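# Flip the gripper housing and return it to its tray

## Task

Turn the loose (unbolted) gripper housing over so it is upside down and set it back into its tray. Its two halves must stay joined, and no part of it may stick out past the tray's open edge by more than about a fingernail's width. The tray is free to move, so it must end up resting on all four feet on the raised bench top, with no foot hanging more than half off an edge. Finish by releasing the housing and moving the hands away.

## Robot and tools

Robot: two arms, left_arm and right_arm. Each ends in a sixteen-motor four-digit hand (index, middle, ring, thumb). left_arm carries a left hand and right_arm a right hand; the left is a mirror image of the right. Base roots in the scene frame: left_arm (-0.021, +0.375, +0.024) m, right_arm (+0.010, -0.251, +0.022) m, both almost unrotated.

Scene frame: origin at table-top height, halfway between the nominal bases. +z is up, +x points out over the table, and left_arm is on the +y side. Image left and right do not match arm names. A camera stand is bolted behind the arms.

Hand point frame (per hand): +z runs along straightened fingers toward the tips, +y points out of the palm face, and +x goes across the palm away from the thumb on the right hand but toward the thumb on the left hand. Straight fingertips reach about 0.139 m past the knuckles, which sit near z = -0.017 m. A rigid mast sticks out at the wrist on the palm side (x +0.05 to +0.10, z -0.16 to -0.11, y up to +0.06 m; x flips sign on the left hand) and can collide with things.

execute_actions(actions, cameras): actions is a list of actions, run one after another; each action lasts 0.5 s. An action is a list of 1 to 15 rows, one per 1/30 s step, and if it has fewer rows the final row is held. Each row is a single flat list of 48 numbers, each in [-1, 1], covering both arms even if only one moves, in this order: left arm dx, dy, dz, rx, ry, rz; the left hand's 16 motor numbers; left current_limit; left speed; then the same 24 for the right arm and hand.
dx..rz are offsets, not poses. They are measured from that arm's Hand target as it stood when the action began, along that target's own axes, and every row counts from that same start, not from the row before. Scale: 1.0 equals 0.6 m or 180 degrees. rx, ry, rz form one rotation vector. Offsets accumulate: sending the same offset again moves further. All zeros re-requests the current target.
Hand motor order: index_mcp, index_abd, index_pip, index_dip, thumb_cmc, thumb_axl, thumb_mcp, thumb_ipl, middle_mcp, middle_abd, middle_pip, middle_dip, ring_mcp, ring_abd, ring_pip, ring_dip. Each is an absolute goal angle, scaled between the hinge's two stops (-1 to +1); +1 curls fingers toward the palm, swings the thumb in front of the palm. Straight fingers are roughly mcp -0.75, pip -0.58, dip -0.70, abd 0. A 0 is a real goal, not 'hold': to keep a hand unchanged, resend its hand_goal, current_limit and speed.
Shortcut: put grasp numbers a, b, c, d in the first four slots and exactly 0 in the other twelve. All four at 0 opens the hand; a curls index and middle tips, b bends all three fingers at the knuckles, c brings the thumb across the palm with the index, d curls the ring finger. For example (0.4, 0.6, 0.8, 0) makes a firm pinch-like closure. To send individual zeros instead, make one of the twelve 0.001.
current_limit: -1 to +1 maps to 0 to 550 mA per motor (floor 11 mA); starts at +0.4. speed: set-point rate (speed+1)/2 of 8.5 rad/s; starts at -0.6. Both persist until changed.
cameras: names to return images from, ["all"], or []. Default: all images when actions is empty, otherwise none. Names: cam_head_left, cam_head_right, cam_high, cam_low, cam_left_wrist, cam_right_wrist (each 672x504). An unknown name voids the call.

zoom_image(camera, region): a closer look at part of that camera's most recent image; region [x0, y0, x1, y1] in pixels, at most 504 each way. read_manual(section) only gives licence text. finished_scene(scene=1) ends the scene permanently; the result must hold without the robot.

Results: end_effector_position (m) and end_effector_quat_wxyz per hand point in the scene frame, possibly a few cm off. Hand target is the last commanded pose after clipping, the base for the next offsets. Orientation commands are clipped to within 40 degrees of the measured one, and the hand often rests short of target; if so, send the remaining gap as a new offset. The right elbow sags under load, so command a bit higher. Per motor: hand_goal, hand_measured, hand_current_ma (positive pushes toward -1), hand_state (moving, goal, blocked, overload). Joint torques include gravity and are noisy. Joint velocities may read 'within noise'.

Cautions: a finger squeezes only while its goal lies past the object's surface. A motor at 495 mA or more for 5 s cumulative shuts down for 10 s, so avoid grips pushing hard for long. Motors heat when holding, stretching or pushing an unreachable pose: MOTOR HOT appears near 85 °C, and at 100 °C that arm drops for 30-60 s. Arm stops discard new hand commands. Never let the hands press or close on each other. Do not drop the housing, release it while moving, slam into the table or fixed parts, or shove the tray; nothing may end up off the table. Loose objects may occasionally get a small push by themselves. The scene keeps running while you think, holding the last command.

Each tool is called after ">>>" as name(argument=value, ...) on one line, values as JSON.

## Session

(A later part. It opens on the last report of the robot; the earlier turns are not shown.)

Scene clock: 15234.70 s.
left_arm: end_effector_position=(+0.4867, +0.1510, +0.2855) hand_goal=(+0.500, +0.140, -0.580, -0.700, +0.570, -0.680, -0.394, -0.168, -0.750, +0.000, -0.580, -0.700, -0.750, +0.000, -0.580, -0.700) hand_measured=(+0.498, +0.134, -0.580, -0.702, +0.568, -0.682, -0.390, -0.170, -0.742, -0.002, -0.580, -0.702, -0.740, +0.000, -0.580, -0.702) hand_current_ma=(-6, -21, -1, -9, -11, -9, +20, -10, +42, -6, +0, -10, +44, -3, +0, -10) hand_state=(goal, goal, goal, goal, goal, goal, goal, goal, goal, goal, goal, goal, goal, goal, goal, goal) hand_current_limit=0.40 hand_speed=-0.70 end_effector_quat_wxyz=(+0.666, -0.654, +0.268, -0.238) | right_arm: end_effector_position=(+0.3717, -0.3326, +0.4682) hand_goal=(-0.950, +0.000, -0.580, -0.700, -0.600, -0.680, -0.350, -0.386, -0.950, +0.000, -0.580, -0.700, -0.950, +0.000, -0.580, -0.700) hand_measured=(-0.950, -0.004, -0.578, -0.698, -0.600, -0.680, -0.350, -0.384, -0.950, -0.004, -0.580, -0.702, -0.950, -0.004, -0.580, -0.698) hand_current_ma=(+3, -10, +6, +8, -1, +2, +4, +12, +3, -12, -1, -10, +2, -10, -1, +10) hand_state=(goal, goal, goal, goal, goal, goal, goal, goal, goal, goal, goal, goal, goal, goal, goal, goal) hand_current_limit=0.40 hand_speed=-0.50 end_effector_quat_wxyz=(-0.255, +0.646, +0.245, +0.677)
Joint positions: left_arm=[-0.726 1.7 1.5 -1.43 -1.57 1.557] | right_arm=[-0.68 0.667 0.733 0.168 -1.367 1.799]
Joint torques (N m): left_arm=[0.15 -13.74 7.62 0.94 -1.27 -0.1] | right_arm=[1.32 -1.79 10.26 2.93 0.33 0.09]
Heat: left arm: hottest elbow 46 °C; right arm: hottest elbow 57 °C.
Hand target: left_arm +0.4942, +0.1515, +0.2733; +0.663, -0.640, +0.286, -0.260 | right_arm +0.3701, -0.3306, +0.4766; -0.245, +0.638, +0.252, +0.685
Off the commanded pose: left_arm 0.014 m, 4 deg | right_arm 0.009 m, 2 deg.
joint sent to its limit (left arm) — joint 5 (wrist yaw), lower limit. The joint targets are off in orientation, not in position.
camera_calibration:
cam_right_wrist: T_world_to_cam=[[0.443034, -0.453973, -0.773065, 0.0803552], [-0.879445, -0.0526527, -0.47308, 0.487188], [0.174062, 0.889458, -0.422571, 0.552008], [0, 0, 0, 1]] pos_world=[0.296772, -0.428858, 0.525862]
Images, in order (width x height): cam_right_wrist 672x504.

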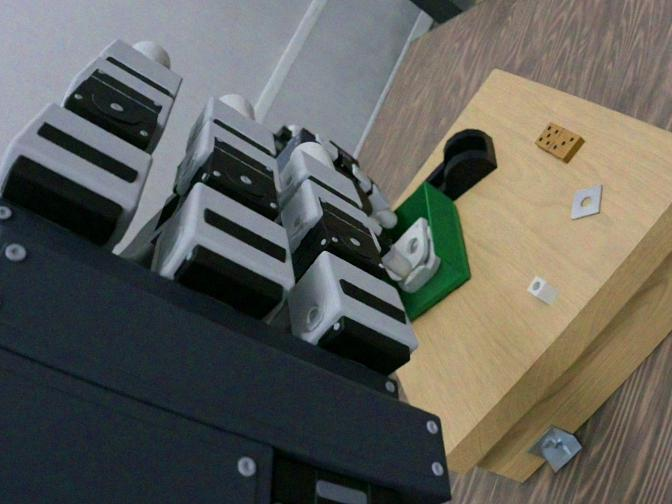

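>>> execute_actions(actions=[[[0.0,0.012,0.0135,0,0,0,0.5,0.14,-0.58,-0.7,0.571,-0.68,-0.393,-0.168,-0.75,0.001,-0.58,-0.7,-0.75,0.001,-0.58,-0.7,0.4,-0.7,0,0,0,0,0,0,-0.95,0.001,-0.58,-0.7,-0.6,-0.68,-0.35,-0.386,-0.95,0.001,-0.58,-0.7,-0.95,0.001,-0.58,-0.7,0.4,-0.5]]], cameras=["cam_right_wrist"])

>>> zoom_image(camera="cam_right_wrist", region=[360, 185, 460, 305])

Scene clock: 15257.60 s.
left_arm: end_effector_position=(+0.4920, +0.1571, +0.2798) hand_goal=(+0.500, +0.140, -0.580, -0.700, +0.570, -0.680, -0.394, -0.168, -0.750, +0.000, -0.580, -0.700, -0.750, +0.000, -0.580, -0.700) hand_measured=(+0.506, +0.138, -0.578, -0.700, +0.568, -0.682, -0.390, -0.170, -0.742, -0.002, -0.580, -0.702, -0.740, +0.000, -0.580, -0.702) hand_current_ma=(+32, -7, +13, -1, -11, -9, +20, -10, +42, -6, +0, -10, +44, -3, +0, -10) hand_state=(goal, goal, goal, goal, goal, goal, goal, goal, goal, goal, goal, goal, goal, goal, goal, goal) hand_current_limit=0.40 hand_speed=-0.70 end_effector_quat_wxyz=(+0.667, -0.657, +0.263, -0.233) | right_arm: end_effector_position=(+0.3717, -0.3326, +0.4682) hand_goal=(-0.950, +0.000, -0.580, -0.700, -0.600, -0.680, -0.350, -0.386, -0.950, +0.000, -0.580, -0.700, -0.950, +0.000, -0.580, -0.700) hand_measured=(-0.950, -0.004, -0.578, -0.698, -0.600, -0.680, -0.350, -0.384, -0.950, -0.004, -0.580, -0.702, -0.950, -0.004, -0.580, -0.698) hand_current_ma=(+3, -10, +6, +8, -1, +2, +4, +12, +3, -12, -1, -10, +2, -10, -1, +10) hand_state=(goal, goal, goal, goal, goal, goal, goal, goal, goal, goal, goal, goal, goal, goal, goal, goal) hand_current_limit=0.40 hand_speed=-0.50 end_effector_quat_wxyz=(-0.255, +0.646, +0.245, +0.677)
Joint positions: left_arm=[-0.71 1.712 1.5 -1.43 -1.57 1.544] | right_arm=[-0.68 0.667 0.733 0.168 -1.367 1.799]
Joint torques (N m): left_arm=[0.03 -13.86 7.64 0.91 -1.27 -0.12] | right_arm=[1.2 -1.67 9.89 3.03 0.36 0.12]
Heat: left arm: hottest elbow 46 °C; right arm: hottest elbow 57 °C.
Hand target: left_arm +0.4999, +0.1576, +0.2664; +0.663, -0.641, +0.286, -0.261 | right_arm +0.3701, -0.3306, +0.4766; -0.245, +0.638, +0.252, +0.685
Off the commanded pose: left_arm 0.016 m, 4 deg | right_arm 0.009 m, 2 deg.
joint sent to its limit (left arm) — joint 5 (wrist yaw), lower limit. The joint targets are off in orientation, not in position.
camera_calibration:
cam_right_wrist: T_world_to_cam=[[0.443034, -0.453973, -0.773065, 0.0803552], [-0.879445, -0.0526527, -0.47308, 0.487188], [0.174062, 0.889458, -0.422571, 0.552008], [0, 0, 0, 1]] pos_world=[0.296772, -0.428858, 0.525862]
Images, in order (width x height): cam_right_wrist 672x504.

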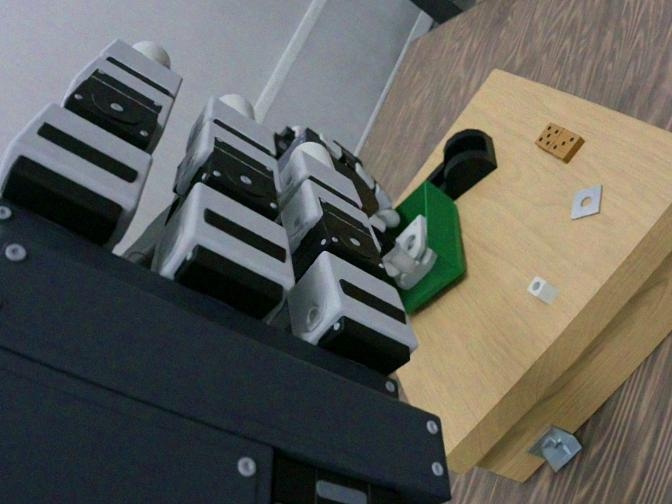

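Scaled by 4.200 from the camera's 672x504 image, which has a finer 960x720 frame.

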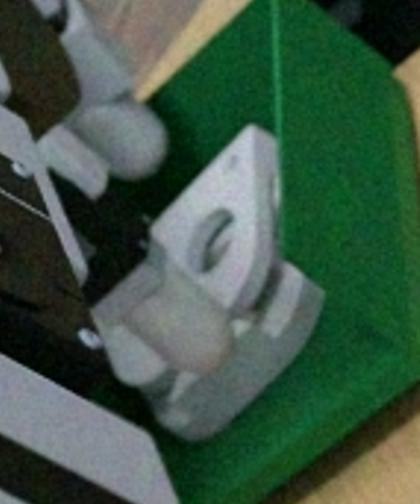

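>>> execute_actions(actions=[[[0.0,0.014,-0.006,0,0,0,0.5,0.14,-0.58,-0.7,0.571,-0.68,-0.42,-0.168,-0.75,0.001,-0.58,-0.7,-0.75,0.001,-0.58,-0.7,0.4,-0.7,0,0,0,0,0,0,-0.95,0.001,-0.58,-0.7,-0.6,-0.68,-0.35,-0.386,-0.95,0.001,-0.58,-0.7,-0.95,0.001,-0.58,-0.7,0.4,-0.5]]], cameras=["cam_right_wrist"])

>>> zoom_image(camera="cam_right_wrist", region=[360, 185, 460, 305])

Scene clock: 15267.53 s.
left_arm: end_effector_position=(+0.4909, +0.1581, +0.2717) hand_goal=(+0.500, +0.140, -0.580, -0.700, +0.570, -0.680, -0.420, -0.168, -0.750, +0.000, -0.580, -0.700, -0.750, +0.000, -0.580, -0.700) hand_measured=(+0.508, +0.138, -0.576, -0.700, +0.568, -0.682, -0.416, -0.170, -0.742, -0.002, -0.580, -0.702, -0.740, +0.000, -0.580, -0.702) hand_current_ma=(+37, -5, +15, +0, -11, -9, +24, -9, +42, -6, +0, -10, +44, -3, +0, -10) hand_state=(goal, goal, goal, goal, goal, goal, goal, goal, goal, goal, goal, goal, goal, goal, goal, goal) hand_current_limit=0.40 hand_speed=-0.70 end_effector_quat_wxyz=(+0.668, -0.656, +0.264, -0.233) | right_arm: end_effector_position=(+0.3717, -0.3326, +0.4682) hand_goal=(-0.950, +0.000, -0.580, -0.700, -0.600, -0.680, -0.350, -0.386, -0.950, +0.000, -0.580, -0.700, -0.950, +0.000, -0.580, -0.700) hand_measured=(-0.950, -0.004, -0.578, -0.698, -0.600, -0.680, -0.350, -0.384, -0.950, -0.004, -0.580, -0.702, -0.950, -0.004, -0.580, -0.698) hand_current_ma=(+3, -10, +6, +8, -1, +2, +4, +12, +3, -12, -1, -10, +2, -10, -1, +10) hand_state=(goal, goal, goal, goal, goal, goal, goal, goal, goal, goal, goal, goal, goal, goal, goal, goal) hand_current_limit=0.40 hand_speed=-0.50 end_effector_quat_wxyz=(-0.255, +0.646, +0.245, +0.677)
Joint positions: left_arm=[-0.71 1.717 1.485 -1.429 -1.57 1.527] | right_arm=[-0.68 0.667 0.733 0.168 -1.367 1.799]
Joint torques (N m): left_arm=[-0.38 -13.74 7.42 0.85 -1.25 -0.11] | right_arm=[1.73 -1.08 10.17 3.21 0.4 0.15]
Heat: left arm: hottest elbow 46 °C; right arm: hottest elbow 57 °C.
Hand target: left_arm +0.4971, +0.1554, +0.2578; +0.663, -0.640, +0.286, -0.260 | right_arm +0.3701, -0.3306, +0.4766; -0.245, +0.638, +0.252, +0.685
Off the commanded pose: left_arm 0.015 m, 4 deg | right_arm 0.009 m, 2 deg.
joint sent to its limit (left arm) — joint 5 (wrist yaw), lower limit. The joint targets are off in orientation, not in position.
camera_calibration:
cam_right_wrist: T_world_to_cam=[[0.443034, -0.453973, -0.773065, 0.0803552], [-0.879445, -0.0526527, -0.47308, 0.487188], [0.174062, 0.889458, -0.422571, 0.552008], [0, 0, 0, 1]] pos_world=[0.296772, -0.428858, 0.525862]
Images, in order (width x height): cam_right_wrist 672x504.

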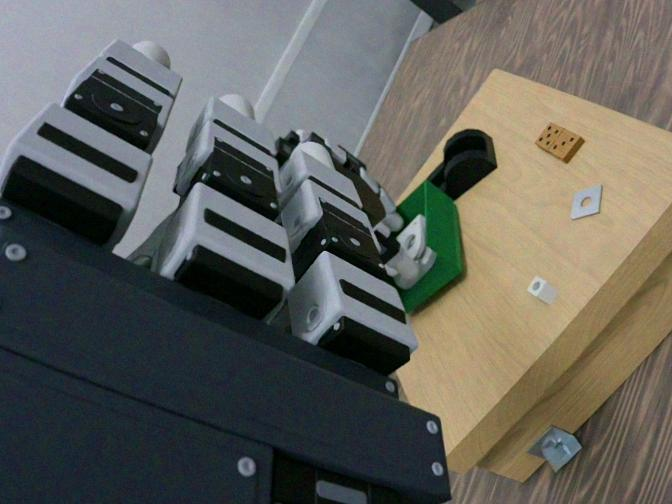

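Scaled by 4.200 from the camera's 672x504 image, which has a finer 960x720 frame.

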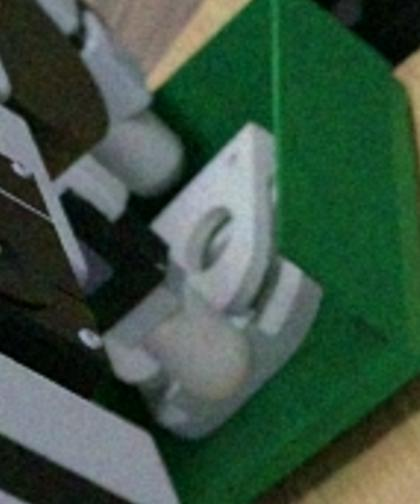

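>>> execute_actions(actions=[[[0.0,0.012,-0.003,0,0,0,0.5,0.14,-0.58,-0.7,0.571,-0.68,-0.56,-0.168,-0.75,0.001,-0.58,-0.7,-0.75,0.001,-0.58,-0.7,0.4,-0.6,0,0,0,0,0,0,-0.95,0.001,-0.58,-0.7,-0.6,-0.68,-0.35,-0.386,-0.95,0.001,-0.58,-0.7,-0.95,0.001,-0.58,-0.7,0.4,-0.5]]], cameras=["cam_right_wrist"])

>>> zoom_image(camera="cam_right_wrist", region=[360, 185, 460, 305])

Scene clock: 15286.20 s.
left_arm: end_effector_position=(+0.4904, +0.1585, +0.2652) hand_goal=(+0.500, +0.140, -0.580, -0.700, +0.570, -0.680, -0.560, -0.168, -0.750, +0.000, -0.580, -0.700, -0.750, +0.000, -0.580, -0.700) hand_measured=(+0.510, +0.138, -0.576, -0.700, +0.568, -0.682, -0.554, -0.170, -0.742, -0.002, -0.580, -0.702, -0.740, +0.000, -0.580, -0.702) hand_current_ma=(+45, -4, +20, +2, -11, -9, +33, -9, +42, -6, +0, -10, +44, -3, +0, -10) hand_state=(goal, goal, goal, goal, goal, goal, goal, goal, goal, goal, goal, goal, goal, goal, goal, goal) hand_current_limit=0.40 hand_speed=-0.60 end_effector_quat_wxyz=(+0.667, -0.657, +0.263, -0.233) | right_arm: end_effector_position=(+0.3717, -0.3326, +0.4682) hand_goal=(-0.950, +0.000, -0.580, -0.700, -0.600, -0.680, -0.350, -0.386, -0.950, +0.000, -0.580, -0.700, -0.950, +0.000, -0.580, -0.700) hand_measured=(-0.950, -0.004, -0.578, -0.698, -0.600, -0.680, -0.350, -0.384, -0.950, -0.004, -0.580, -0.702, -0.950, -0.004, -0.580, -0.698) hand_current_ma=(+3, -10, +6, +8, -1, +2, +4, +12, +3, -12, -1, -10, +2, -10, -1, +10) hand_state=(goal, goal, goal, goal, goal, goal, goal, goal, goal, goal, goal, goal, goal, goal, goal, goal) hand_current_limit=0.40 hand_speed=-0.50 end_effector_quat_wxyz=(-0.255, +0.646, +0.245, +0.677)
Joint positions: left_arm=[-0.71 1.721 1.473 -1.427 -1.57 1.51] | right_arm=[-0.68 0.667 0.733 0.168 -1.367 1.799]
Joint torques (N m): left_arm=[-1.2 -13.86 7.34 0.87 -1.26 -0.1] | right_arm=[1.14 -1.85 10.02 3.07 0.36 0.12]
Heat: left arm: hottest elbow 44 °C; right arm: hottest elbow 57 °C.
Hand target: left_arm +0.4957, +0.1545, +0.2506; +0.663, -0.640, +0.286, -0.260 | right_arm +0.3701, -0.3306, +0.4766; -0.245, +0.638, +0.252, +0.685
Off the commanded pose: left_arm 0.016 m, 4 deg | right_arm 0.009 m, 2 deg.
joint sent to its limit (left arm) — joint 5 (wrist yaw), lower limit. The joint targets are off in orientation, not in position.
camera_calibration:
cam_right_wrist: T_world_to_cam=[[0.443034, -0.453973, -0.773065, 0.0803552], [-0.879445, -0.0526527, -0.47308, 0.487188], [0.174062, 0.889458, -0.422571, 0.552008], [0, 0, 0, 1]] pos_world=[0.296772, -0.428858, 0.525862]
Images, in order (width x height): cam_right_wrist 672x504.

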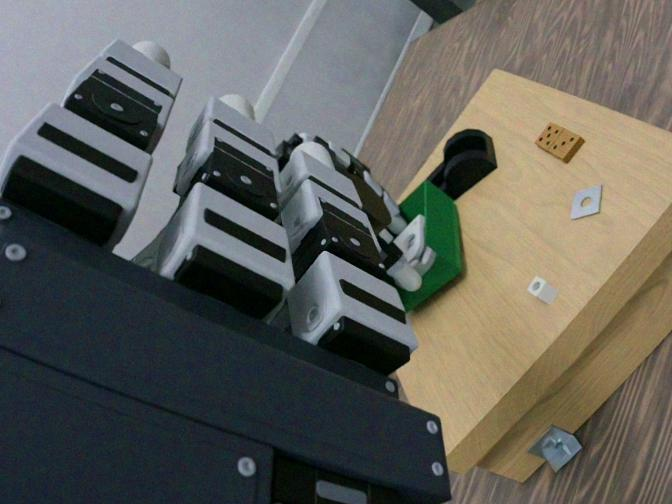

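Scaled by 4.200 from the camera's 672x504 image, which has a finer 960x720 frame.

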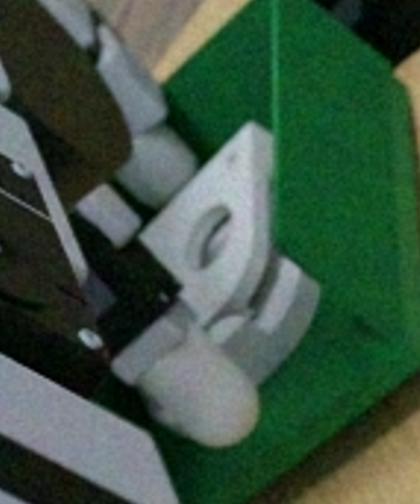

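>>> execute_actions(actions=[[[0.0,0.013,-0.003,0,0,0,0.5,0.14,-0.58,-0.7,0.571,-0.68,-0.56,-0.168,-0.75,0.001,-0.58,-0.7,-0.75,0.001,-0.58,-0.7,0.4,-0.6,0,0,0,0,0,0,-0.95,0.001,-0.58,-0.7,-0.6,-0.68,-0.35,-0.386,-0.95,0.001,-0.58,-0.7,-0.95,0.001,-0.58,-0.7,0.4,-0.5]]], cameras=["cam_right_wrist"])

>>> zoom_image(camera="cam_right_wrist", region=[360, 185, 460, 305])

Scene clock: 15295.03 s.
left_arm: end_effector_position=(+0.4902, +0.1586, +0.2637) hand_goal=(+0.500, +0.140, -0.580, -0.700, +0.570, -0.680, -0.560, -0.168, -0.750, +0.000, -0.580, -0.700, -0.750, +0.000, -0.580, -0.700) hand_measured=(+0.512, +0.142, -0.574, -0.700, +0.568, -0.682, -0.554, -0.170, -0.742, -0.002, -0.580, -0.702, -0.740, +0.000, -0.580, -0.702) hand_current_ma=(+57, +6, +23, +2, -10, -9, +33, -9, +42, -6, +0, -10, +44, -3, +0, -10) hand_state=(goal, goal, goal, goal, goal, goal, goal, goal, goal, goal, goal, goal, goal, goal, goal, goal) hand_current_limit=0.40 hand_speed=-0.60 end_effector_quat_wxyz=(+0.667, -0.656, +0.260, -0.237) | right_arm: end_effector_position=(+0.3717, -0.3326, +0.4682) hand_goal=(-0.950, +0.000, -0.580, -0.700, -0.600, -0.680, -0.350, -0.386, -0.950, +0.000, -0.580, -0.700, -0.950, +0.000, -0.580, -0.700) hand_measured=(-0.950, -0.004, -0.578, -0.698, -0.600, -0.680, -0.350, -0.384, -0.950, -0.004, -0.580, -0.702, -0.950, -0.004, -0.580, -0.698) hand_current_ma=(+3, -10, +6, +8, -1, +2, +4, +12, +3, -12, -1, -10, +2, -10, -1, +10) hand_state=(goal, goal, goal, goal, goal, goal, goal, goal, goal, goal, goal, goal, goal, goal, goal, goal) hand_current_limit=0.40 hand_speed=-0.50 end_effector_quat_wxyz=(-0.255, +0.646, +0.245, +0.677)
Joint positions: left_arm=[-0.711 1.721 1.467 -1.427 -1.574 1.497] | right_arm=[-0.68 0.667 0.733 0.168 -1.367 1.799]
Joint torques (N m): left_arm=[-1.2 -13.27 6.78 0.72 -1.14 -0.17] | right_arm=[1.61 -1.61 10.14 2.99 0.4 0.08]
Heat: left arm: hottest elbow 44 °C; right arm: hottest elbow 57 °C.
Hand target: left_arm +0.4942, +0.1536, +0.2428; +0.663, -0.640, +0.286, -0.260 | right_arm +0.3701, -0.3306, +0.4766; -0.245, +0.638, +0.252, +0.685
Off the commanded pose: left_arm 0.022 m, 4 deg | right_arm 0.009 m, 2 deg.
joint sent to its limit (left arm) — joint 5 (wrist yaw), lower limit. The joint targets are off in orientation, not in position.
camera_calibration:
cam_right_wrist: T_world_to_cam=[[0.443034, -0.453973, -0.773065, 0.0803552], [-0.879445, -0.0526527, -0.47308, 0.487188], [0.174062, 0.889458, -0.422571, 0.552008], [0, 0, 0, 1]] pos_world=[0.296772, -0.428858, 0.525862]
Images, in order (width x height): cam_right_wrist 672x504.

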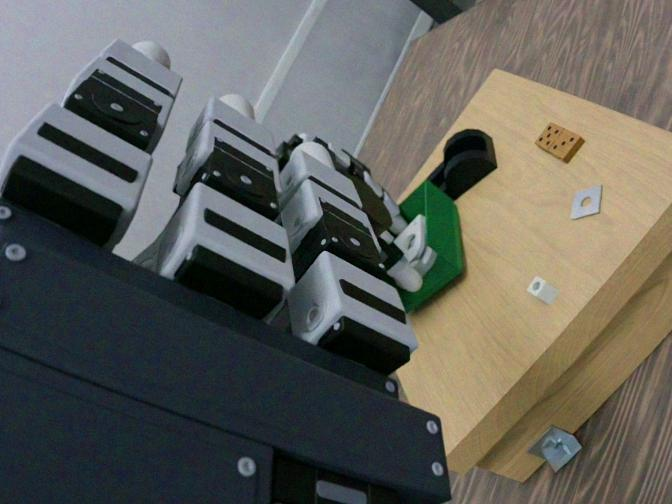

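Scaled by 4.200 from the camera's 672x504 image, which has a finer 960x720 frame.

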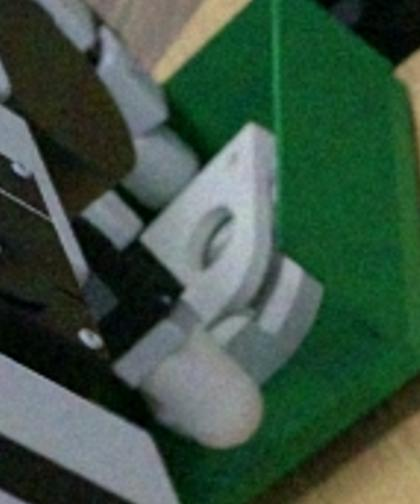

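>>> execute_actions(actions=[[[0.0,-0.015,0.0,0,0,0,0.55,0.14,-0.58,-0.7,0.571,-0.68,-0.48,-0.168,-0.75,0.001,-0.58,-0.7,-0.75,0.001,-0.58,-0.7,0.4,-0.7,0,0,0,0,0,0,-0.95,0.001,-0.58,-0.7,-0.6,-0.68,-0.35,-0.386,-0.95,0.001,-0.58,-0.7,-0.95,0.001,-0.58,-0.7,0.4,-0.5]]], cameras=["cam_right_wrist"])

>>> zoom_image(camera="cam_right_wrist", region=[360, 185, 460, 305])

Scene clock: 15301.53 s.
left_arm: end_effector_position=(+0.4910, +0.1580, +0.2642) hand_goal=(+0.550, +0.140, -0.580, -0.700, +0.570, -0.680, -0.480, -0.168, -0.750, +0.000, -0.580, -0.700, -0.750, +0.000, -0.580, -0.700) hand_measured=(+0.548, +0.142, -0.580, -0.700, +0.568, -0.682, -0.480, -0.170, -0.742, -0.002, -0.580, -0.702, -0.740, +0.000, -0.580, -0.702) hand_current_ma=(-13, +11, -2, -3, -10, -9, -2, -8, +42, -6, +0, -10, +45, -3, +0, -10) hand_state=(goal, goal, goal, goal, goal, goal, goal, goal, goal, goal, goal, goal, goal, goal, goal, goal) hand_current_limit=0.40 hand_speed=-0.70 end_effector_quat_wxyz=(+0.666, -0.657, +0.257, -0.241) | right_arm: end_effector_position=(+0.3717, -0.3326, +0.4682) hand_goal=(-0.950, +0.000, -0.580, -0.700, -0.600, -0.680, -0.350, -0.386, -0.950, +0.000, -0.580, -0.700, -0.950, +0.000, -0.580, -0.700) hand_measured=(-0.950, -0.004, -0.578, -0.698, -0.600, -0.680, -0.350, -0.384, -0.950, -0.004, -0.580, -0.702, -0.950, -0.004, -0.580, -0.698) hand_current_ma=(+3, -10, +6, +8, -1, +2, +4, +12, +3, -12, -1, -10, +2, -10, -1, +10) hand_state=(goal, goal, goal, goal, goal, goal, goal, goal, goal, goal, goal, goal, goal, goal, goal, goal) hand_current_limit=0.40 hand_speed=-0.50 end_effector_quat_wxyz=(-0.255, +0.646, +0.245, +0.677)
Joint positions: left_arm=[-0.711 1.721 1.467 -1.427 -1.575 1.486] | right_arm=[-0.68 0.667 0.733 0.168 -1.367 1.799]
Joint torques (N m): left_arm=[-1.26 -13.74 8.02 0.2 -1.07 -0.06] | right_arm=[1.49 -1.73 10.15 3.04 0.42 0.13]
Heat: left arm: hottest elbow 44 °C; right arm: hottest elbow 57 °C.
Hand target: left_arm +0.4944, +0.1532, +0.2518; +0.663, -0.640, +0.286, -0.260 | right_arm +0.3701, -0.3306, +0.4766; -0.245, +0.638, +0.252, +0.685
Off the commanded pose: left_arm 0.014 m, 4 deg | right_arm 0.009 m, 2 deg.
joint read past its limit (left arm) — joint 5 (wrist yaw), lower limit.
joint sent to its limit (left arm) — joint 5 (wrist yaw), lower limit. The joint targets are off in orientation, not in position.
camera_calibration:
cam_right_wrist: T_world_to_cam=[[0.443034, -0.453973, -0.773065, 0.0803552], [-0.879445, -0.0526527, -0.47308, 0.487188], [0.174062, 0.889458, -0.422571, 0.552008], [0, 0, 0, 1]] pos_world=[0.296772, -0.428858, 0.525862]
Images, in order (width x height): cam_right_wrist 672x504.

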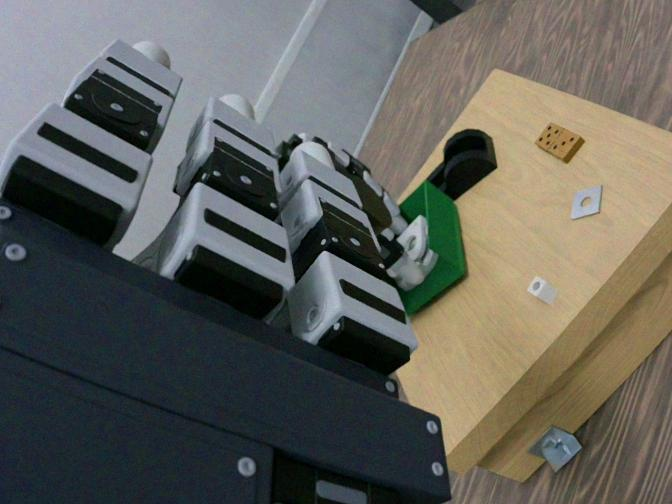

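Scaled by 4.200 from the camera's 672x504 image, which has a finer 960x720 frame.

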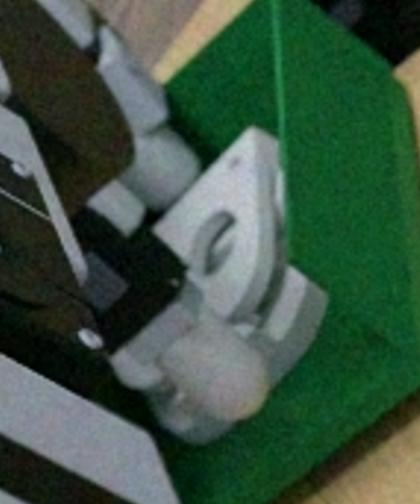

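>>> execute_actions(actions=[[[0.0,0.0,0.0,0,0,0,0.6,0.14,-0.58,-0.7,0.571,-0.68,-0.42,-0.168,-0.75,0.001,-0.58,-0.7,-0.75,0.001,-0.58,-0.7,0.4,-0.7,0,0,0,0,0,0,-0.95,0.001,-0.58,-0.7,-0.6,-0.68,-0.35,-0.386,-0.95,0.001,-0.58,-0.7,-0.95,0.001,-0.58,-0.7,0.4,-0.5]]], cameras=["cam_right_wrist"])

>>> zoom_image(camera="cam_right_wrist", region=[360, 185, 460, 305])

Scene clock: 15308.83 s.
left_arm: end_effector_position=(+0.4913, +0.1581, +0.2647) hand_goal=(+0.600, +0.140, -0.580, -0.700, +0.570, -0.680, -0.420, -0.168, -0.750, +0.000, -0.580, -0.700, -0.750, +0.000, -0.580, -0.700) hand_measured=(+0.600, +0.142, -0.582, -0.702, +0.568, -0.682, -0.420, -0.170, -0.742, -0.002, -0.580, -0.702, -0.740, +0.000, -0.580, -0.702) hand_current_ma=(+0, +6, -10, -6, -10, -9, -4, -8, +42, -6, +0, -10, +45, -3, +0, -10) hand_state=(goal, goal, goal, goal, goal, goal, goal, goal, goal, goal, goal, goal, goal, goal, goal, goal) hand_current_limit=0.40 hand_speed=-0.70 end_effector_quat_wxyz=(+0.667, -0.656, +0.256, -0.242) | right_arm: end_effector_position=(+0.3717, -0.3326, +0.4682) hand_goal=(-0.950, +0.000, -0.580, -0.700, -0.600, -0.680, -0.350, -0.386, -0.950, +0.000, -0.580, -0.700, -0.950, +0.000, -0.580, -0.700) hand_measured=(-0.950, -0.004, -0.578, -0.698, -0.600, -0.680, -0.350, -0.384, -0.950, -0.004, -0.580, -0.702, -0.950, -0.004, -0.580, -0.698) hand_current_ma=(+3, -10, +6, +8, -1, +2, +4, +12, +3, -12, -1, -10, +2, -10, -1, +10) hand_state=(goal, goal, goal, goal, goal, goal, goal, goal, goal, goal, goal, goal, goal, goal, goal, goal) hand_current_limit=0.40 hand_speed=-0.50 end_effector_quat_wxyz=(-0.255, +0.646, +0.245, +0.677)
Joint positions: left_arm=[-0.711 1.721 1.467 -1.427 -1.578 1.484] | right_arm=[-0.68 0.667 0.733 0.168 -1.367 1.799]
Joint torques (N m): left_arm=[-1.44 -13.8 8.02 0.23 -0.96 -0.07] | right_arm=[0.73 -1.96 10.15 3.02 0.4 0.11]
Heat: left arm: hottest elbow 44 °C; right arm: hottest elbow 57 °C.
Hand target: left_arm +0.4944, +0.1532, +0.2518; +0.663, -0.640, +0.286, -0.260 | right_arm +0.3701, -0.3306, +0.4766; -0.245, +0.638, +0.252, +0.685
Off the commanded pose: left_arm 0.014 m, 4 deg | right_arm 0.009 m, 2 deg.
joint read past its limit (left arm) — joint 5 (wrist yaw), lower limit.
joint sent to its limit (left arm) — joint 5 (wrist yaw), lower limit. The joint targets are off in orientation, not in position.
camera_calibration:
cam_right_wrist: T_world_to_cam=[[0.443034, -0.453973, -0.773065, 0.0803552], [-0.879445, -0.0526527, -0.47308, 0.487188], [0.174062, 0.889458, -0.422571, 0.552008], [0, 0, 0, 1]] pos_world=[0.296772, -0.428858, 0.525862]
Images, in order (width x height): cam_right_wrist 672x504.

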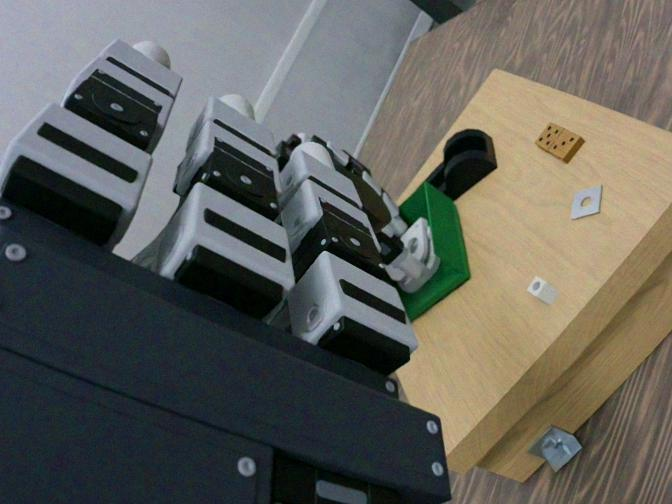

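Scaled by 4.200 from the camera's 672x504 image, which has a finer 960x720 frame.

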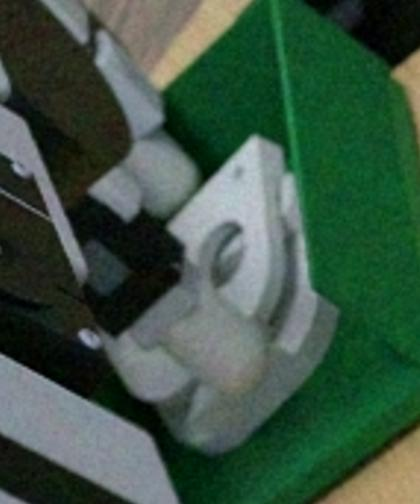

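>>> execute_actions(actions=[[[0.0,0.0,0.0,0,0,0,0.6,0.14,-0.58,-0.7,0.571,-0.68,-0.34,-0.168,-0.75,0.001,-0.58,-0.7,-0.75,0.001,-0.58,-0.7,0.4,-0.7,0,0,0,0,0,0,-0.95,0.001,-0.58,-0.7,-0.6,-0.68,-0.35,-0.386,-0.95,0.001,-0.58,-0.7,-0.95,0.001,-0.58,-0.7,0.4,-0.5]],[[0.0,0.0,0.0,0,0,0,0.6,0.14,-0.58,-0.7,0.571,-0.68,-0.28,-0.168,-0.75,0.001,-0.58,-0.7,-0.75,0.001,-0.58,-0.7,0.4,-0.7,0,0,0,0,0,0,-0.95,0.001,-0.58,-0.7,-0.6,-0.68,-0.35,-0.386,-0.95,0.001,-0.58,-0.7,-0.95,0.001,-0.58,-0.7,0.4,-0.5]]], cameras=["cam_right_wrist"])

>>> zoom_image(camera="cam_right_wrist", region=[360, 185, 460, 305])

Scene clock: 15319.40 s.
left_arm: end_effector_position=(+0.4910, +0.1572, +0.2648) hand_goal=(+0.600, +0.140, -0.580, -0.700, +0.570, -0.680, -0.280, -0.168, -0.750, +0.000, -0.580, -0.700, -0.750, +0.000, -0.580, -0.700) hand_measured=(+0.582, +0.148, -0.590, -0.704, +0.572, -0.682, -0.324, -0.180, -0.742, -0.002, -0.580, -0.702, -0.740, +0.000, -0.580, -0.702) hand_current_ma=(-89, +34, -50, -14, +9, -9, -271, -73, +42, -6, +0, -10, +45, -3, +0, -10) hand_state=(goal, goal, goal, goal, goal, goal, blocked, goal, goal, goal, goal, goal, goal, goal, goal, goal) hand_current_limit=0.40 hand_speed=-0.70 end_effector_quat_wxyz=(+0.667, -0.656, +0.256, -0.243) | right_arm: end_effector_position=(+0.3717, -0.3326, +0.4682) hand_goal=(-0.950, +0.000, -0.580, -0.700, -0.600, -0.680, -0.350, -0.386, -0.950, +0.000, -0.580, -0.700, -0.950, +0.000, -0.580, -0.700) hand_measured=(-0.950, -0.004, -0.578, -0.698, -0.600, -0.680, -0.350, -0.384, -0.950, -0.004, -0.580, -0.702, -0.950, -0.004, -0.580, -0.698) hand_current_ma=(+3, -10, +6, +8, -1, +2, +4, +12, +3, -12, -1, -10, +2, -10, -1, +10) hand_state=(goal, goal, goal, goal, goal, goal, goal, goal, goal, goal, goal, goal, goal, goal, goal, goal) hand_current_limit=0.40 hand_speed=-0.50 end_effector_quat_wxyz=(-0.255, +0.646, +0.245, +0.677)
Joint positions: left_arm=[-0.713 1.721 1.467 -1.427 -1.578 1.483] | right_arm=[-0.68 0.667 0.733 0.168 -1.367 1.799]
Joint torques (N m): left_arm=[-1.03 -13.68 8.01 0.16 -0.97 -0.05] | right_arm=[0.91 -1.73 10.09 3.04 0.41 0.11]
Heat: left arm: hottest elbow 44 °C; right arm: hottest elbow 57 °C.
Hand target: left_arm +0.4944, +0.1531, +0.2518; +0.663, -0.640, +0.286, -0.260 | right_arm +0.3701, -0.3306, +0.4766; -0.245, +0.638, +0.252, +0.685
Off the commanded pose: left_arm 0.014 m, 4 deg | right_arm 0.009 m, 2 deg.
joint read past its limit (left arm) — joint 5 (wrist yaw), lower limit.
joint sent to its limit (left arm) — joint 5 (wrist yaw), lower limit. The joint targets are off in orientation, not in position.
camera_calibration:
cam_right_wrist: T_world_to_cam=[[0.443034, -0.453973, -0.773065, 0.0803552], [-0.879445, -0.0526527, -0.47308, 0.487188], [0.174062, 0.889458, -0.422571, 0.552008], [0, 0, 0, 1]] pos_world=[0.296772, -0.428858, 0.525862]
Images, in order (width x height): cam_right_wrist 672x504.

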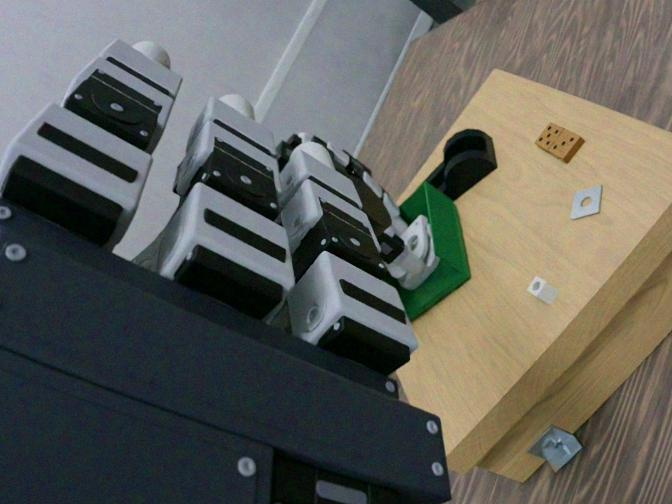

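Scaled by 4.200 from the camera's 672x504 image, which has a finer 960x720 frame.

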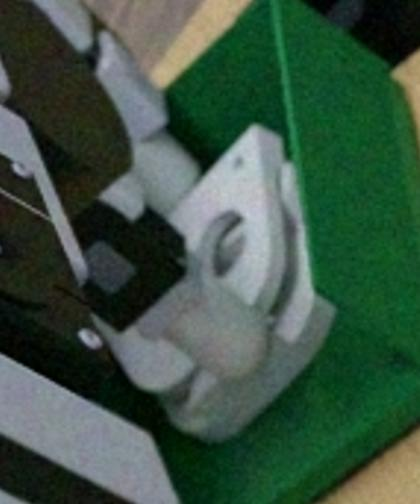

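>>> execute_actions(actions=[[[0.0,0.0,0.0,0,0,0,0.57,0.14,-0.58,-0.7,0.571,-0.68,-0.5,-0.168,-0.75,0.001,-0.58,-0.7,-0.75,0.001,-0.58,-0.7,0.4,-0.6,0,0,0,0,0,0,-0.95,0.001,-0.58,-0.7,-0.6,-0.68,-0.35,-0.386,-0.95,0.001,-0.58,-0.7,-0.95,0.001,-0.58,-0.7,0.4,-0.5]],[[0.0,0.018,0.0,0,0,0,0.55,0.14,-0.58,-0.7,0.571,-0.68,-0.5,-0.168,-0.75,0.001,-0.58,-0.7,-0.75,0.001,-0.58,-0.7,0.4,-0.6,0,0,0,0,0,0,-0.95,0.001,-0.58,-0.7,-0.6,-0.68,-0.35,-0.386,-0.95,0.001,-0.58,-0.7,-0.95,0.001,-0.58,-0.7,0.4,-0.5]]], cameras=["cam_right_wrist"])

>>> zoom_image(camera="cam_right_wrist", region=[360, 185, 460, 305])

Scene clock: 15329.87 s.
left_arm: end_effector_position=(+0.4910, +0.1572, +0.2565) hand_goal=(+0.550, +0.140, -0.580, -0.700, +0.570, -0.680, -0.500, -0.168, -0.750, +0.000, -0.580, -0.700, -0.750, +0.000, -0.580, -0.700) hand_measured=(+0.566, +0.142, -0.578, -0.702, +0.572, -0.682, -0.496, -0.170, -0.742, -0.002, -0.580, -0.702, -0.740, +0.000, -0.580, -0.702) hand_current_ma=(+76, +10, +5, -7, +9, -9, +29, -9, +42, -6, +0, -10, +45, -3, +0, -10) hand_state=(goal, goal, goal, goal, goal, goal, goal, goal, goal, goal, goal, goal, goal, goal, goal, goal) hand_current_limit=0.40 hand_speed=-0.60 end_effector_quat_wxyz=(+0.668, -0.655, +0.260, -0.239) | right_arm: end_effector_position=(+0.3717, -0.3326, +0.4682) hand_goal=(-0.950, +0.000, -0.580, -0.700, -0.600, -0.680, -0.350, -0.386, -0.950, +0.000, -0.580, -0.700, -0.950, +0.000, -0.580, -0.700) hand_measured=(-0.950, -0.004, -0.578, -0.698, -0.600, -0.680, -0.350, -0.384, -0.950, -0.004, -0.580, -0.702, -0.950, -0.004, -0.580, -0.698) hand_current_ma=(+3, -10, +6, +8, -1, +2, +4, +12, +3, -12, -1, -10, +2, -10, -1, +10) hand_state=(goal, goal, goal, goal, goal, goal, goal, goal, goal, goal, goal, goal, goal, goal, goal, goal) hand_current_limit=0.40 hand_speed=-0.50 end_effector_quat_wxyz=(-0.255, +0.646, +0.245, +0.677)
Joint positions: left_arm=[-0.713 1.733 1.46 -1.427 -1.578 1.477] | right_arm=[-0.68 0.667 0.733 0.168 -1.367 1.799]
Joint torques (N m): left_arm=[-1.14 -14.04 7.36 0.57 -0.97 -0.1] | right_arm=[1.49 -1.73 10.15 3.08 0.39 0.11]
Heat: left arm: hottest elbow 44 °C; right arm: hottest elbow 57 °C.
Hand target: left_arm +0.4942, +0.1536, +0.2410; +0.663, -0.640, +0.286, -0.260 | right_arm +0.3701, -0.3306, +0.4766; -0.245, +0.638, +0.252, +0.685
Off the commanded pose: left_arm 0.016 m, 4 deg | right_arm 0.009 m, 2 deg.
joint read past its limit (left arm) — joint 5 (wrist yaw), lower limit.
joint sent to its limit (left arm) — joint 5 (wrist yaw), lower limit. The joint targets are off in orientation, not in position.
camera_calibration:
cam_right_wrist: T_world_to_cam=[[0.443034, -0.453973, -0.773065, 0.0803552], [-0.879445, -0.0526527, -0.47308, 0.487188], [0.174062, 0.889458, -0.422571, 0.552008], [0, 0, 0, 1]] pos_world=[0.296772, -0.428858, 0.525862]
Images, in order (width x height): cam_right_wrist 672x504.

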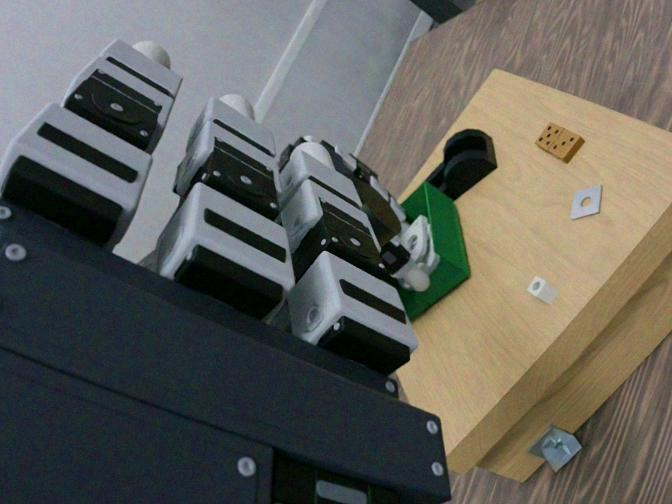

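Scaled by 4.200 from the camera's 672x504 image, which has a finer 960x720 frame.

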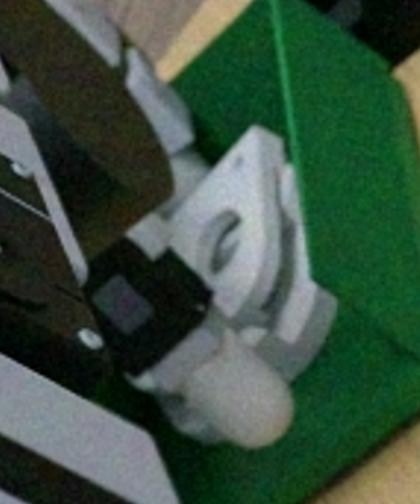

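>>> execute_actions(actions=[[[0.0,0.0,0.0,0,0,0,0.57,0.14,-0.58,-0.7,0.571,-0.68,-0.42,-0.168,-0.75,0.001,-0.58,-0.7,-0.75,0.001,-0.58,-0.7,0.4,-0.7,0,0,0,0,0,0,-0.95,0.001,-0.58,-0.7,-0.6,-0.68,-0.35,-0.386,-0.95,0.001,-0.58,-0.7,-0.95,0.001,-0.58,-0.7,0.4,-0.5]],[[0.0,-0.01,0.0,0,0,0,0.58,0.14,-0.58,-0.7,0.571,-0.68,-0.36,-0.168,-0.75,0.001,-0.58,-0.7,-0.75,0.001,-0.58,-0.7,0.4,-0.7,0,0,0,0,0,0,-0.95,0.001,-0.58,-0.7,-0.6,-0.68,-0.35,-0.386,-0.95,0.001,-0.58,-0.7,-0.95,0.001,-0.58,-0.7,0.4,-0.5]]], cameras=["cam_right_wrist"])

>>> zoom_image(camera="cam_right_wrist", region=[360, 185, 460, 305])

Scene clock: 15337.90 s.
left_arm: end_effector_position=(+0.4911, +0.1571, +0.2565) hand_goal=(+0.580, +0.140, -0.580, -0.700, +0.570, -0.680, -0.360, -0.168, -0.750, +0.000, -0.580, -0.700, -0.750, +0.000, -0.580, -0.700) hand_measured=(+0.574, +0.142, -0.582, -0.702, +0.572, -0.682, -0.380, -0.172, -0.742, -0.002, -0.580, -0.702, -0.740, +0.000, -0.580, -0.702) hand_current_ma=(-29, +10, -11, -7, +8, -9, -127, -22, +42, -6, +0, -10, +45, -3, +0, -10) hand_state=(goal, goal, goal, goal, goal, goal, blocked, goal, goal, goal, goal, goal, goal, goal, goal, goal) hand_current_limit=0.40 hand_speed=-0.70 end_effector_quat_wxyz=(+0.668, -0.655, +0.259, -0.239) | right_arm: end_effector_position=(+0.3717, -0.3326, +0.4682) hand_goal=(-0.950, +0.000, -0.580, -0.700, -0.600, -0.680, -0.350, -0.386, -0.950, +0.000, -0.580, -0.700, -0.950, +0.000, -0.580, -0.700) hand_measured=(-0.950, -0.004, -0.578, -0.698, -0.600, -0.680, -0.350, -0.384, -0.950, -0.004, -0.580, -0.702, -0.950, -0.004, -0.580, -0.698) hand_current_ma=(+3, -10, +6, +8, -1, +2, +4, +12, +3, -12, -1, -10, +2, -10, -1, +10) hand_state=(goal, goal, goal, goal, goal, goal, goal, goal, goal, goal, goal, goal, goal, goal, goal, goal) hand_current_limit=0.40 hand_speed=-0.50 end_effector_quat_wxyz=(-0.255, +0.646, +0.245, +0.677)
Joint positions: left_arm=[-0.713 1.733 1.46 -1.427 -1.578 1.475] | right_arm=[-0.68 0.667 0.733 0.168 -1.367 1.799]
Joint torques (N m): left_arm=[-0.85 -14.27 8.09 0.16 -0.97 -0.06] | right_arm=[1.32 -2.14 10.36 3.11 0.41 0.09]
Heat: left arm: hottest elbow 44 °C; right arm: hottest elbow 57 °C.
Hand target: left_arm +0.4943, +0.1534, +0.2470; +0.663, -0.640, +0.286, -0.260 | right_arm +0.3701, -0.3306, +0.4766; -0.245, +0.638, +0.252, +0.685
Off the commanded pose: left_arm 0.011 m, 4 deg | right_arm 0.009 m, 2 deg.
joint read past its limit (left arm) — joint 5 (wrist yaw), lower limit.
joint sent to its limit (left arm) — joint 5 (wrist yaw), lower limit. The joint targets are off in orientation, not in position.
camera_calibration:
cam_right_wrist: T_world_to_cam=[[0.443034, -0.453973, -0.773065, 0.0803552], [-0.879445, -0.0526527, -0.47308, 0.487188], [0.174062, 0.889458, -0.422571, 0.552008], [0, 0, 0, 1]] pos_world=[0.296772, -0.428858, 0.525862]
Images, in order (width x height): cam_right_wrist 672x504.

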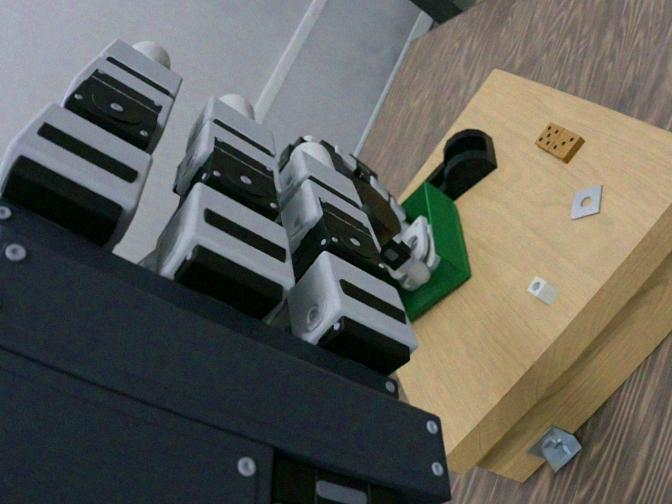

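Scaled by 4.200 from the camera's 672x504 image, which has a finer 960x720 frame.

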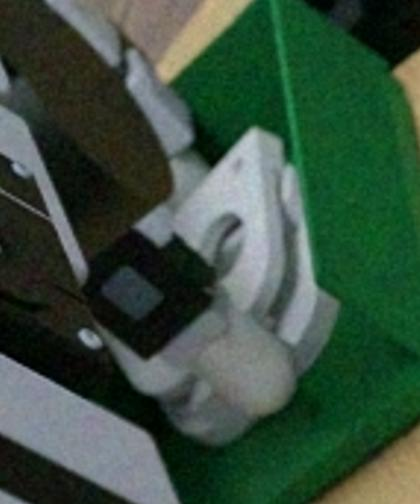

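>>> execute_actions(actions=[[[0.0,0.0,0.0,0,0,0,0.65,0.14,-0.58,-0.7,0.571,-0.68,-0.28,-0.16,-0.75,0.001,-0.58,-0.7,-0.75,0.001,-0.58,-0.7,0.4,-0.75,0,0,0,0,0,0,-0.95,0.001,-0.58,-0.7,-0.6,-0.68,-0.35,-0.386,-0.95,0.001,-0.58,-0.7,-0.95,0.001,-0.58,-0.7,0.4,-0.5]],[[0.0,0.0,0.0,0,0,0,0.72,0.14,-0.56,-0.68,0.571,-0.68,-0.2,-0.14,-0.75,0.001,-0.58,-0.7,-0.75,0.001,-0.58,-0.7,0.4,-0.75,0,0,0,0,0,0,-0.95,0.001,-0.58,-0.7,-0.6,-0.68,-0.35,-0.386,-0.95,0.001,-0.58,-0.7,-0.95,0.001,-0.58,-0.7,0.4,-0.5]]], cameras=["cam_right_wrist"])

>>> zoom_image(camera="cam_right_wrist", region=[360, 185, 460, 305])

Scene clock: 15349.37 s.
left_arm: end_effector_position=(+0.4911, +0.1569, +0.2565) hand_goal=(+0.720, +0.140, -0.560, -0.680, +0.570, -0.680, -0.200, -0.140, -0.750, +0.000, -0.580, -0.700, -0.750, +0.000, -0.580, -0.700) hand_measured=(+0.584, +0.144, -0.600, -0.706, +0.570, -0.682, -0.368, -0.172, -0.742, -0.002, -0.580, -0.702, -0.740, +0.000, -0.580, -0.702) hand_current_ma=(-385, +17, -190, -122, +4, -9, -385, -211, +42, -6, +0, -10, +45, -3, +0, -10) hand_state=(blocked, goal, blocked, blocked, goal, goal, blocked, blocked, goal, goal, goal, goal, goal, goal, goal, goal) hand_current_limit=0.40 hand_speed=-0.75 end_effector_quat_wxyz=(+0.668, -0.655, +0.259, -0.240) | right_arm: end_effector_position=(+0.3717, -0.3326, +0.4682) hand_goal=(-0.950, +0.000, -0.580, -0.700, -0.600, -0.680, -0.350, -0.386, -0.950, +0.000, -0.580, -0.700, -0.950, +0.000, -0.580, -0.700) hand_measured=(-0.950, -0.004, -0.578, -0.698, -0.600, -0.680, -0.350, -0.384, -0.950, -0.004, -0.580, -0.702, -0.950, -0.004, -0.580, -0.698) hand_current_ma=(+3, -10, +6, +8, -1, +2, +4, +12, +3, -12, -1, -10, +2, -10, -1, +10) hand_state=(goal, goal, goal, goal, goal, goal, goal, goal, goal, goal, goal, goal, goal, goal, goal, goal) hand_current_limit=0.40 hand_speed=-0.50 end_effector_quat_wxyz=(-0.255, +0.646, +0.245, +0.677)
Joint positions: left_arm=[-0.713 1.733 1.46 -1.427 -1.578 1.474] | right_arm=[-0.68 0.667 0.733 0.168 -1.367 1.799]
Joint torques (N m): left_arm=[-1.14 -14.33 8.08 0.23 -0.95 -0.04] | right_arm=[1.73 -1.85 10.04 2.97 0.36 0.12]
Heat: left arm: hottest elbow 45 °C; right arm: hottest elbow 57 °C.
Hand target: left_arm +0.4943, +0.1533, +0.2470; +0.663, -0.640, +0.286, -0.260 | right_arm +0.3701, -0.3306, +0.4766; -0.245, +0.638, +0.252, +0.685
Off the commanded pose: left_arm 0.011 m, 4 deg | right_arm 0.009 m, 2 deg.
joint read past its limit (left arm) — joint 5 (wrist yaw), lower limit.
joint sent to its limit (left arm) — joint 5 (wrist yaw), lower limit. The joint targets are off in orientation, not in position.
camera_calibration:
cam_right_wrist: T_world_to_cam=[[0.443034, -0.453973, -0.773065, 0.0803552], [-0.879445, -0.0526527, -0.47308, 0.487188], [0.174062, 0.889458, -0.422571, 0.552008], [0, 0, 0, 1]] pos_world=[0.296772, -0.428858, 0.525862]
Images, in order (width x height): cam_right_wrist 672x504.

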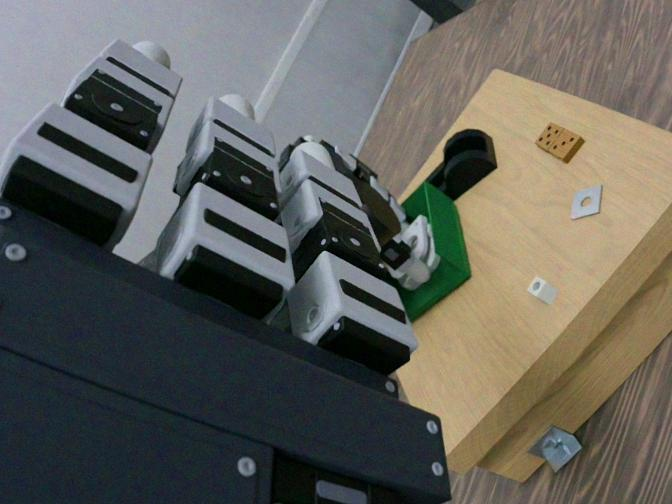

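Scaled by 4.200 from the camera's 672x504 image, which has a finer 960x720 frame.

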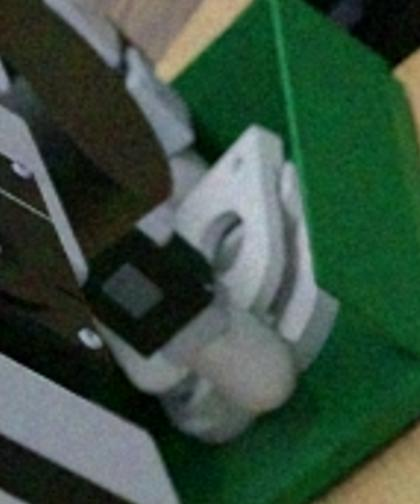

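>>> execute_actions(actions=[[[0.0,0.0,0.0,0,0,0,0.57,0.14,-0.58,-0.7,0.571,-0.68,-0.44,-0.168,-0.1,0.001,0.6,0.3,-0.75,0.001,-0.58,-0.7,0.4,-0.6,0,0,0,0,0,0,-0.95,0.001,-0.58,-0.7,-0.6,-0.68,-0.35,-0.386,-0.95,0.001,-0.58,-0.7,-0.95,0.001,-0.58,-0.7,0.4,-0.5]],[[0.0,0.0,0.0,0,0,0,0.56,0.001,-0.58,-0.7,0.571,-0.68,-0.44,-0.168,0.45,-0.1,0.2,-0.2,-0.75,0.001,-0.58,-0.7,0.4,-0.6,0,0,0,0,0,0,-0.95,0.001,-0.58,-0.7,-0.6,-0.68,-0.35,-0.386,-0.95,0.001,-0.58,-0.7,-0.95,0.001,-0.58,-0.7,0.4,-0.5]],[[0.0,0.0,0.0,0,0,0,0.65,0.001,-0.58,-0.7,0.571,-0.68,-0.3,-0.16,0.5,-0.1,-0.1,-0.45,-0.75,0.001,-0.58,-0.7,0.4,-0.7,0,0,0,0,0,0,-0.95,0.001,-0.58,-0.7,-0.6,-0.68,-0.35,-0.386,-0.95,0.001,-0.58,-0.7,-0.95,0.001,-0.58,-0.7,0.4,-0.5]]], cameras=["cam_right_wrist"])

>>> zoom_image(camera="cam_right_wrist", region=[360, 185, 460, 305])

Scene clock: 15416.23 s.
left_arm: end_effector_position=(+0.4905, +0.1571, +0.2564) hand_goal=(+0.650, +0.000, -0.580, -0.700, +0.570, -0.680, -0.300, -0.160, +0.500, -0.100, -0.100, -0.450, -0.750, +0.000, -0.580, -0.700) hand_measured=(+0.620, +0.002, -0.590, -0.706, +0.574, -0.682, -0.418, -0.176, +0.154, -0.090, -0.116, -0.454, -0.740, +0.000, -0.580, -0.702) hand_current_ma=(-154, +9, -44, -28, +15, -9, -385, -95, -385, +38, -74, -18, +46, -3, +1, -10) hand_state=(blocked, goal, goal, goal, goal, goal, blocked, goal, blocked, goal, goal, goal, goal, goal, goal, goal) hand_current_limit=0.40 hand_speed=-0.70 end_effector_quat_wxyz=(+0.669, -0.654, +0.262, -0.237) | right_arm: end_effector_position=(+0.3717, -0.3326, +0.4682) hand_goal=(-0.950, +0.000, -0.580, -0.700, -0.600, -0.680, -0.350, -0.386, -0.950, +0.000, -0.580, -0.700, -0.950, +0.000, -0.580, -0.700) hand_measured=(-0.950, -0.004, -0.578, -0.698, -0.600, -0.680, -0.350, -0.384, -0.950, -0.004, -0.580, -0.702, -0.950, -0.004, -0.580, -0.698) hand_current_ma=(+3, -10, +6, +8, -1, +2, +4, +12, +3, -12, -1, -10, +2, -10, -1, +10) hand_state=(goal, goal, goal, goal, goal, goal, goal, goal, goal, goal, goal, goal, goal, goal, goal, goal) hand_current_limit=0.40 hand_speed=-0.50 end_effector_quat_wxyz=(-0.255, +0.646, +0.245, +0.677)
Joint positions: left_arm=[-0.713 1.733 1.46 -1.427 -1.578 1.481] | right_arm=[-0.68 0.667 0.733 0.168 -1.367 1.799]
Joint torques (N m): left_arm=[-1.08 -14.27 8.03 0.17 -0.91 -0.05] | right_arm=[1.61 -1.79 10.15 3.06 0.45 0.13]
Heat: left arm: hottest elbow 45 °C; right arm: hottest elbow 57 °C.
Hand target: left_arm +0.4943, +0.1533, +0.2470; +0.663, -0.640, +0.286, -0.260 | right_arm +0.3701, -0.3306, +0.4766; -0.245, +0.638, +0.252, +0.685
Off the commanded pose: left_arm 0.011 m, 4 deg | right_arm 0.009 m, 2 deg.
joint read past its limit (left arm) — joint 5 (wrist yaw), lower limit.
joint sent to its limit (left arm) — joint 5 (wrist yaw), lower limit. The joint targets are off in orientation, not in position.
camera_calibration:
cam_right_wrist: T_world_to_cam=[[0.443034, -0.453973, -0.773065, 0.0803552], [-0.879445, -0.0526527, -0.47308, 0.487188], [0.174062, 0.889458, -0.422571, 0.552008], [0, 0, 0, 1]] pos_world=[0.296772, -0.428858, 0.525862]
Images, in order (width x height): cam_right_wrist 672x504.

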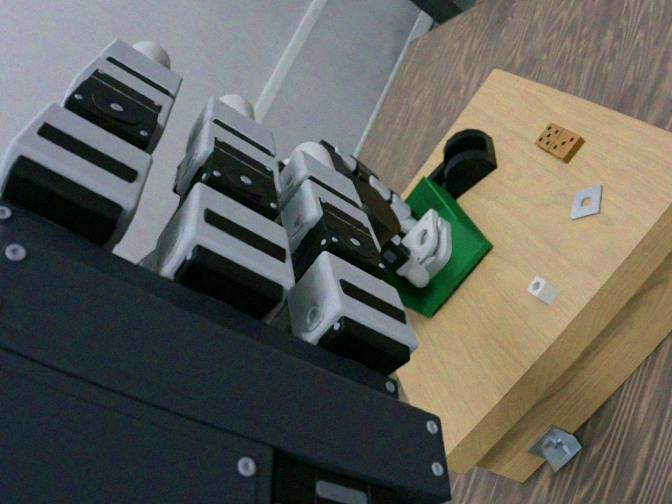

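Scaled by 4.200 from the camera's 672x504 image, which has a finer 960x720 frame.

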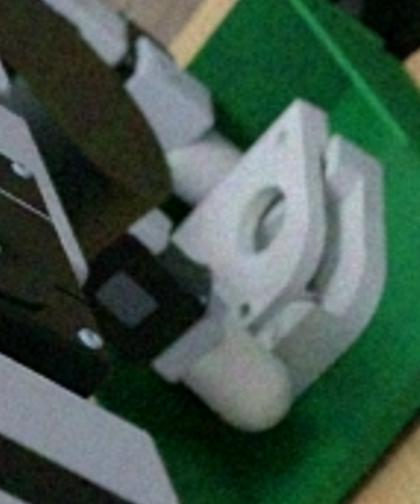

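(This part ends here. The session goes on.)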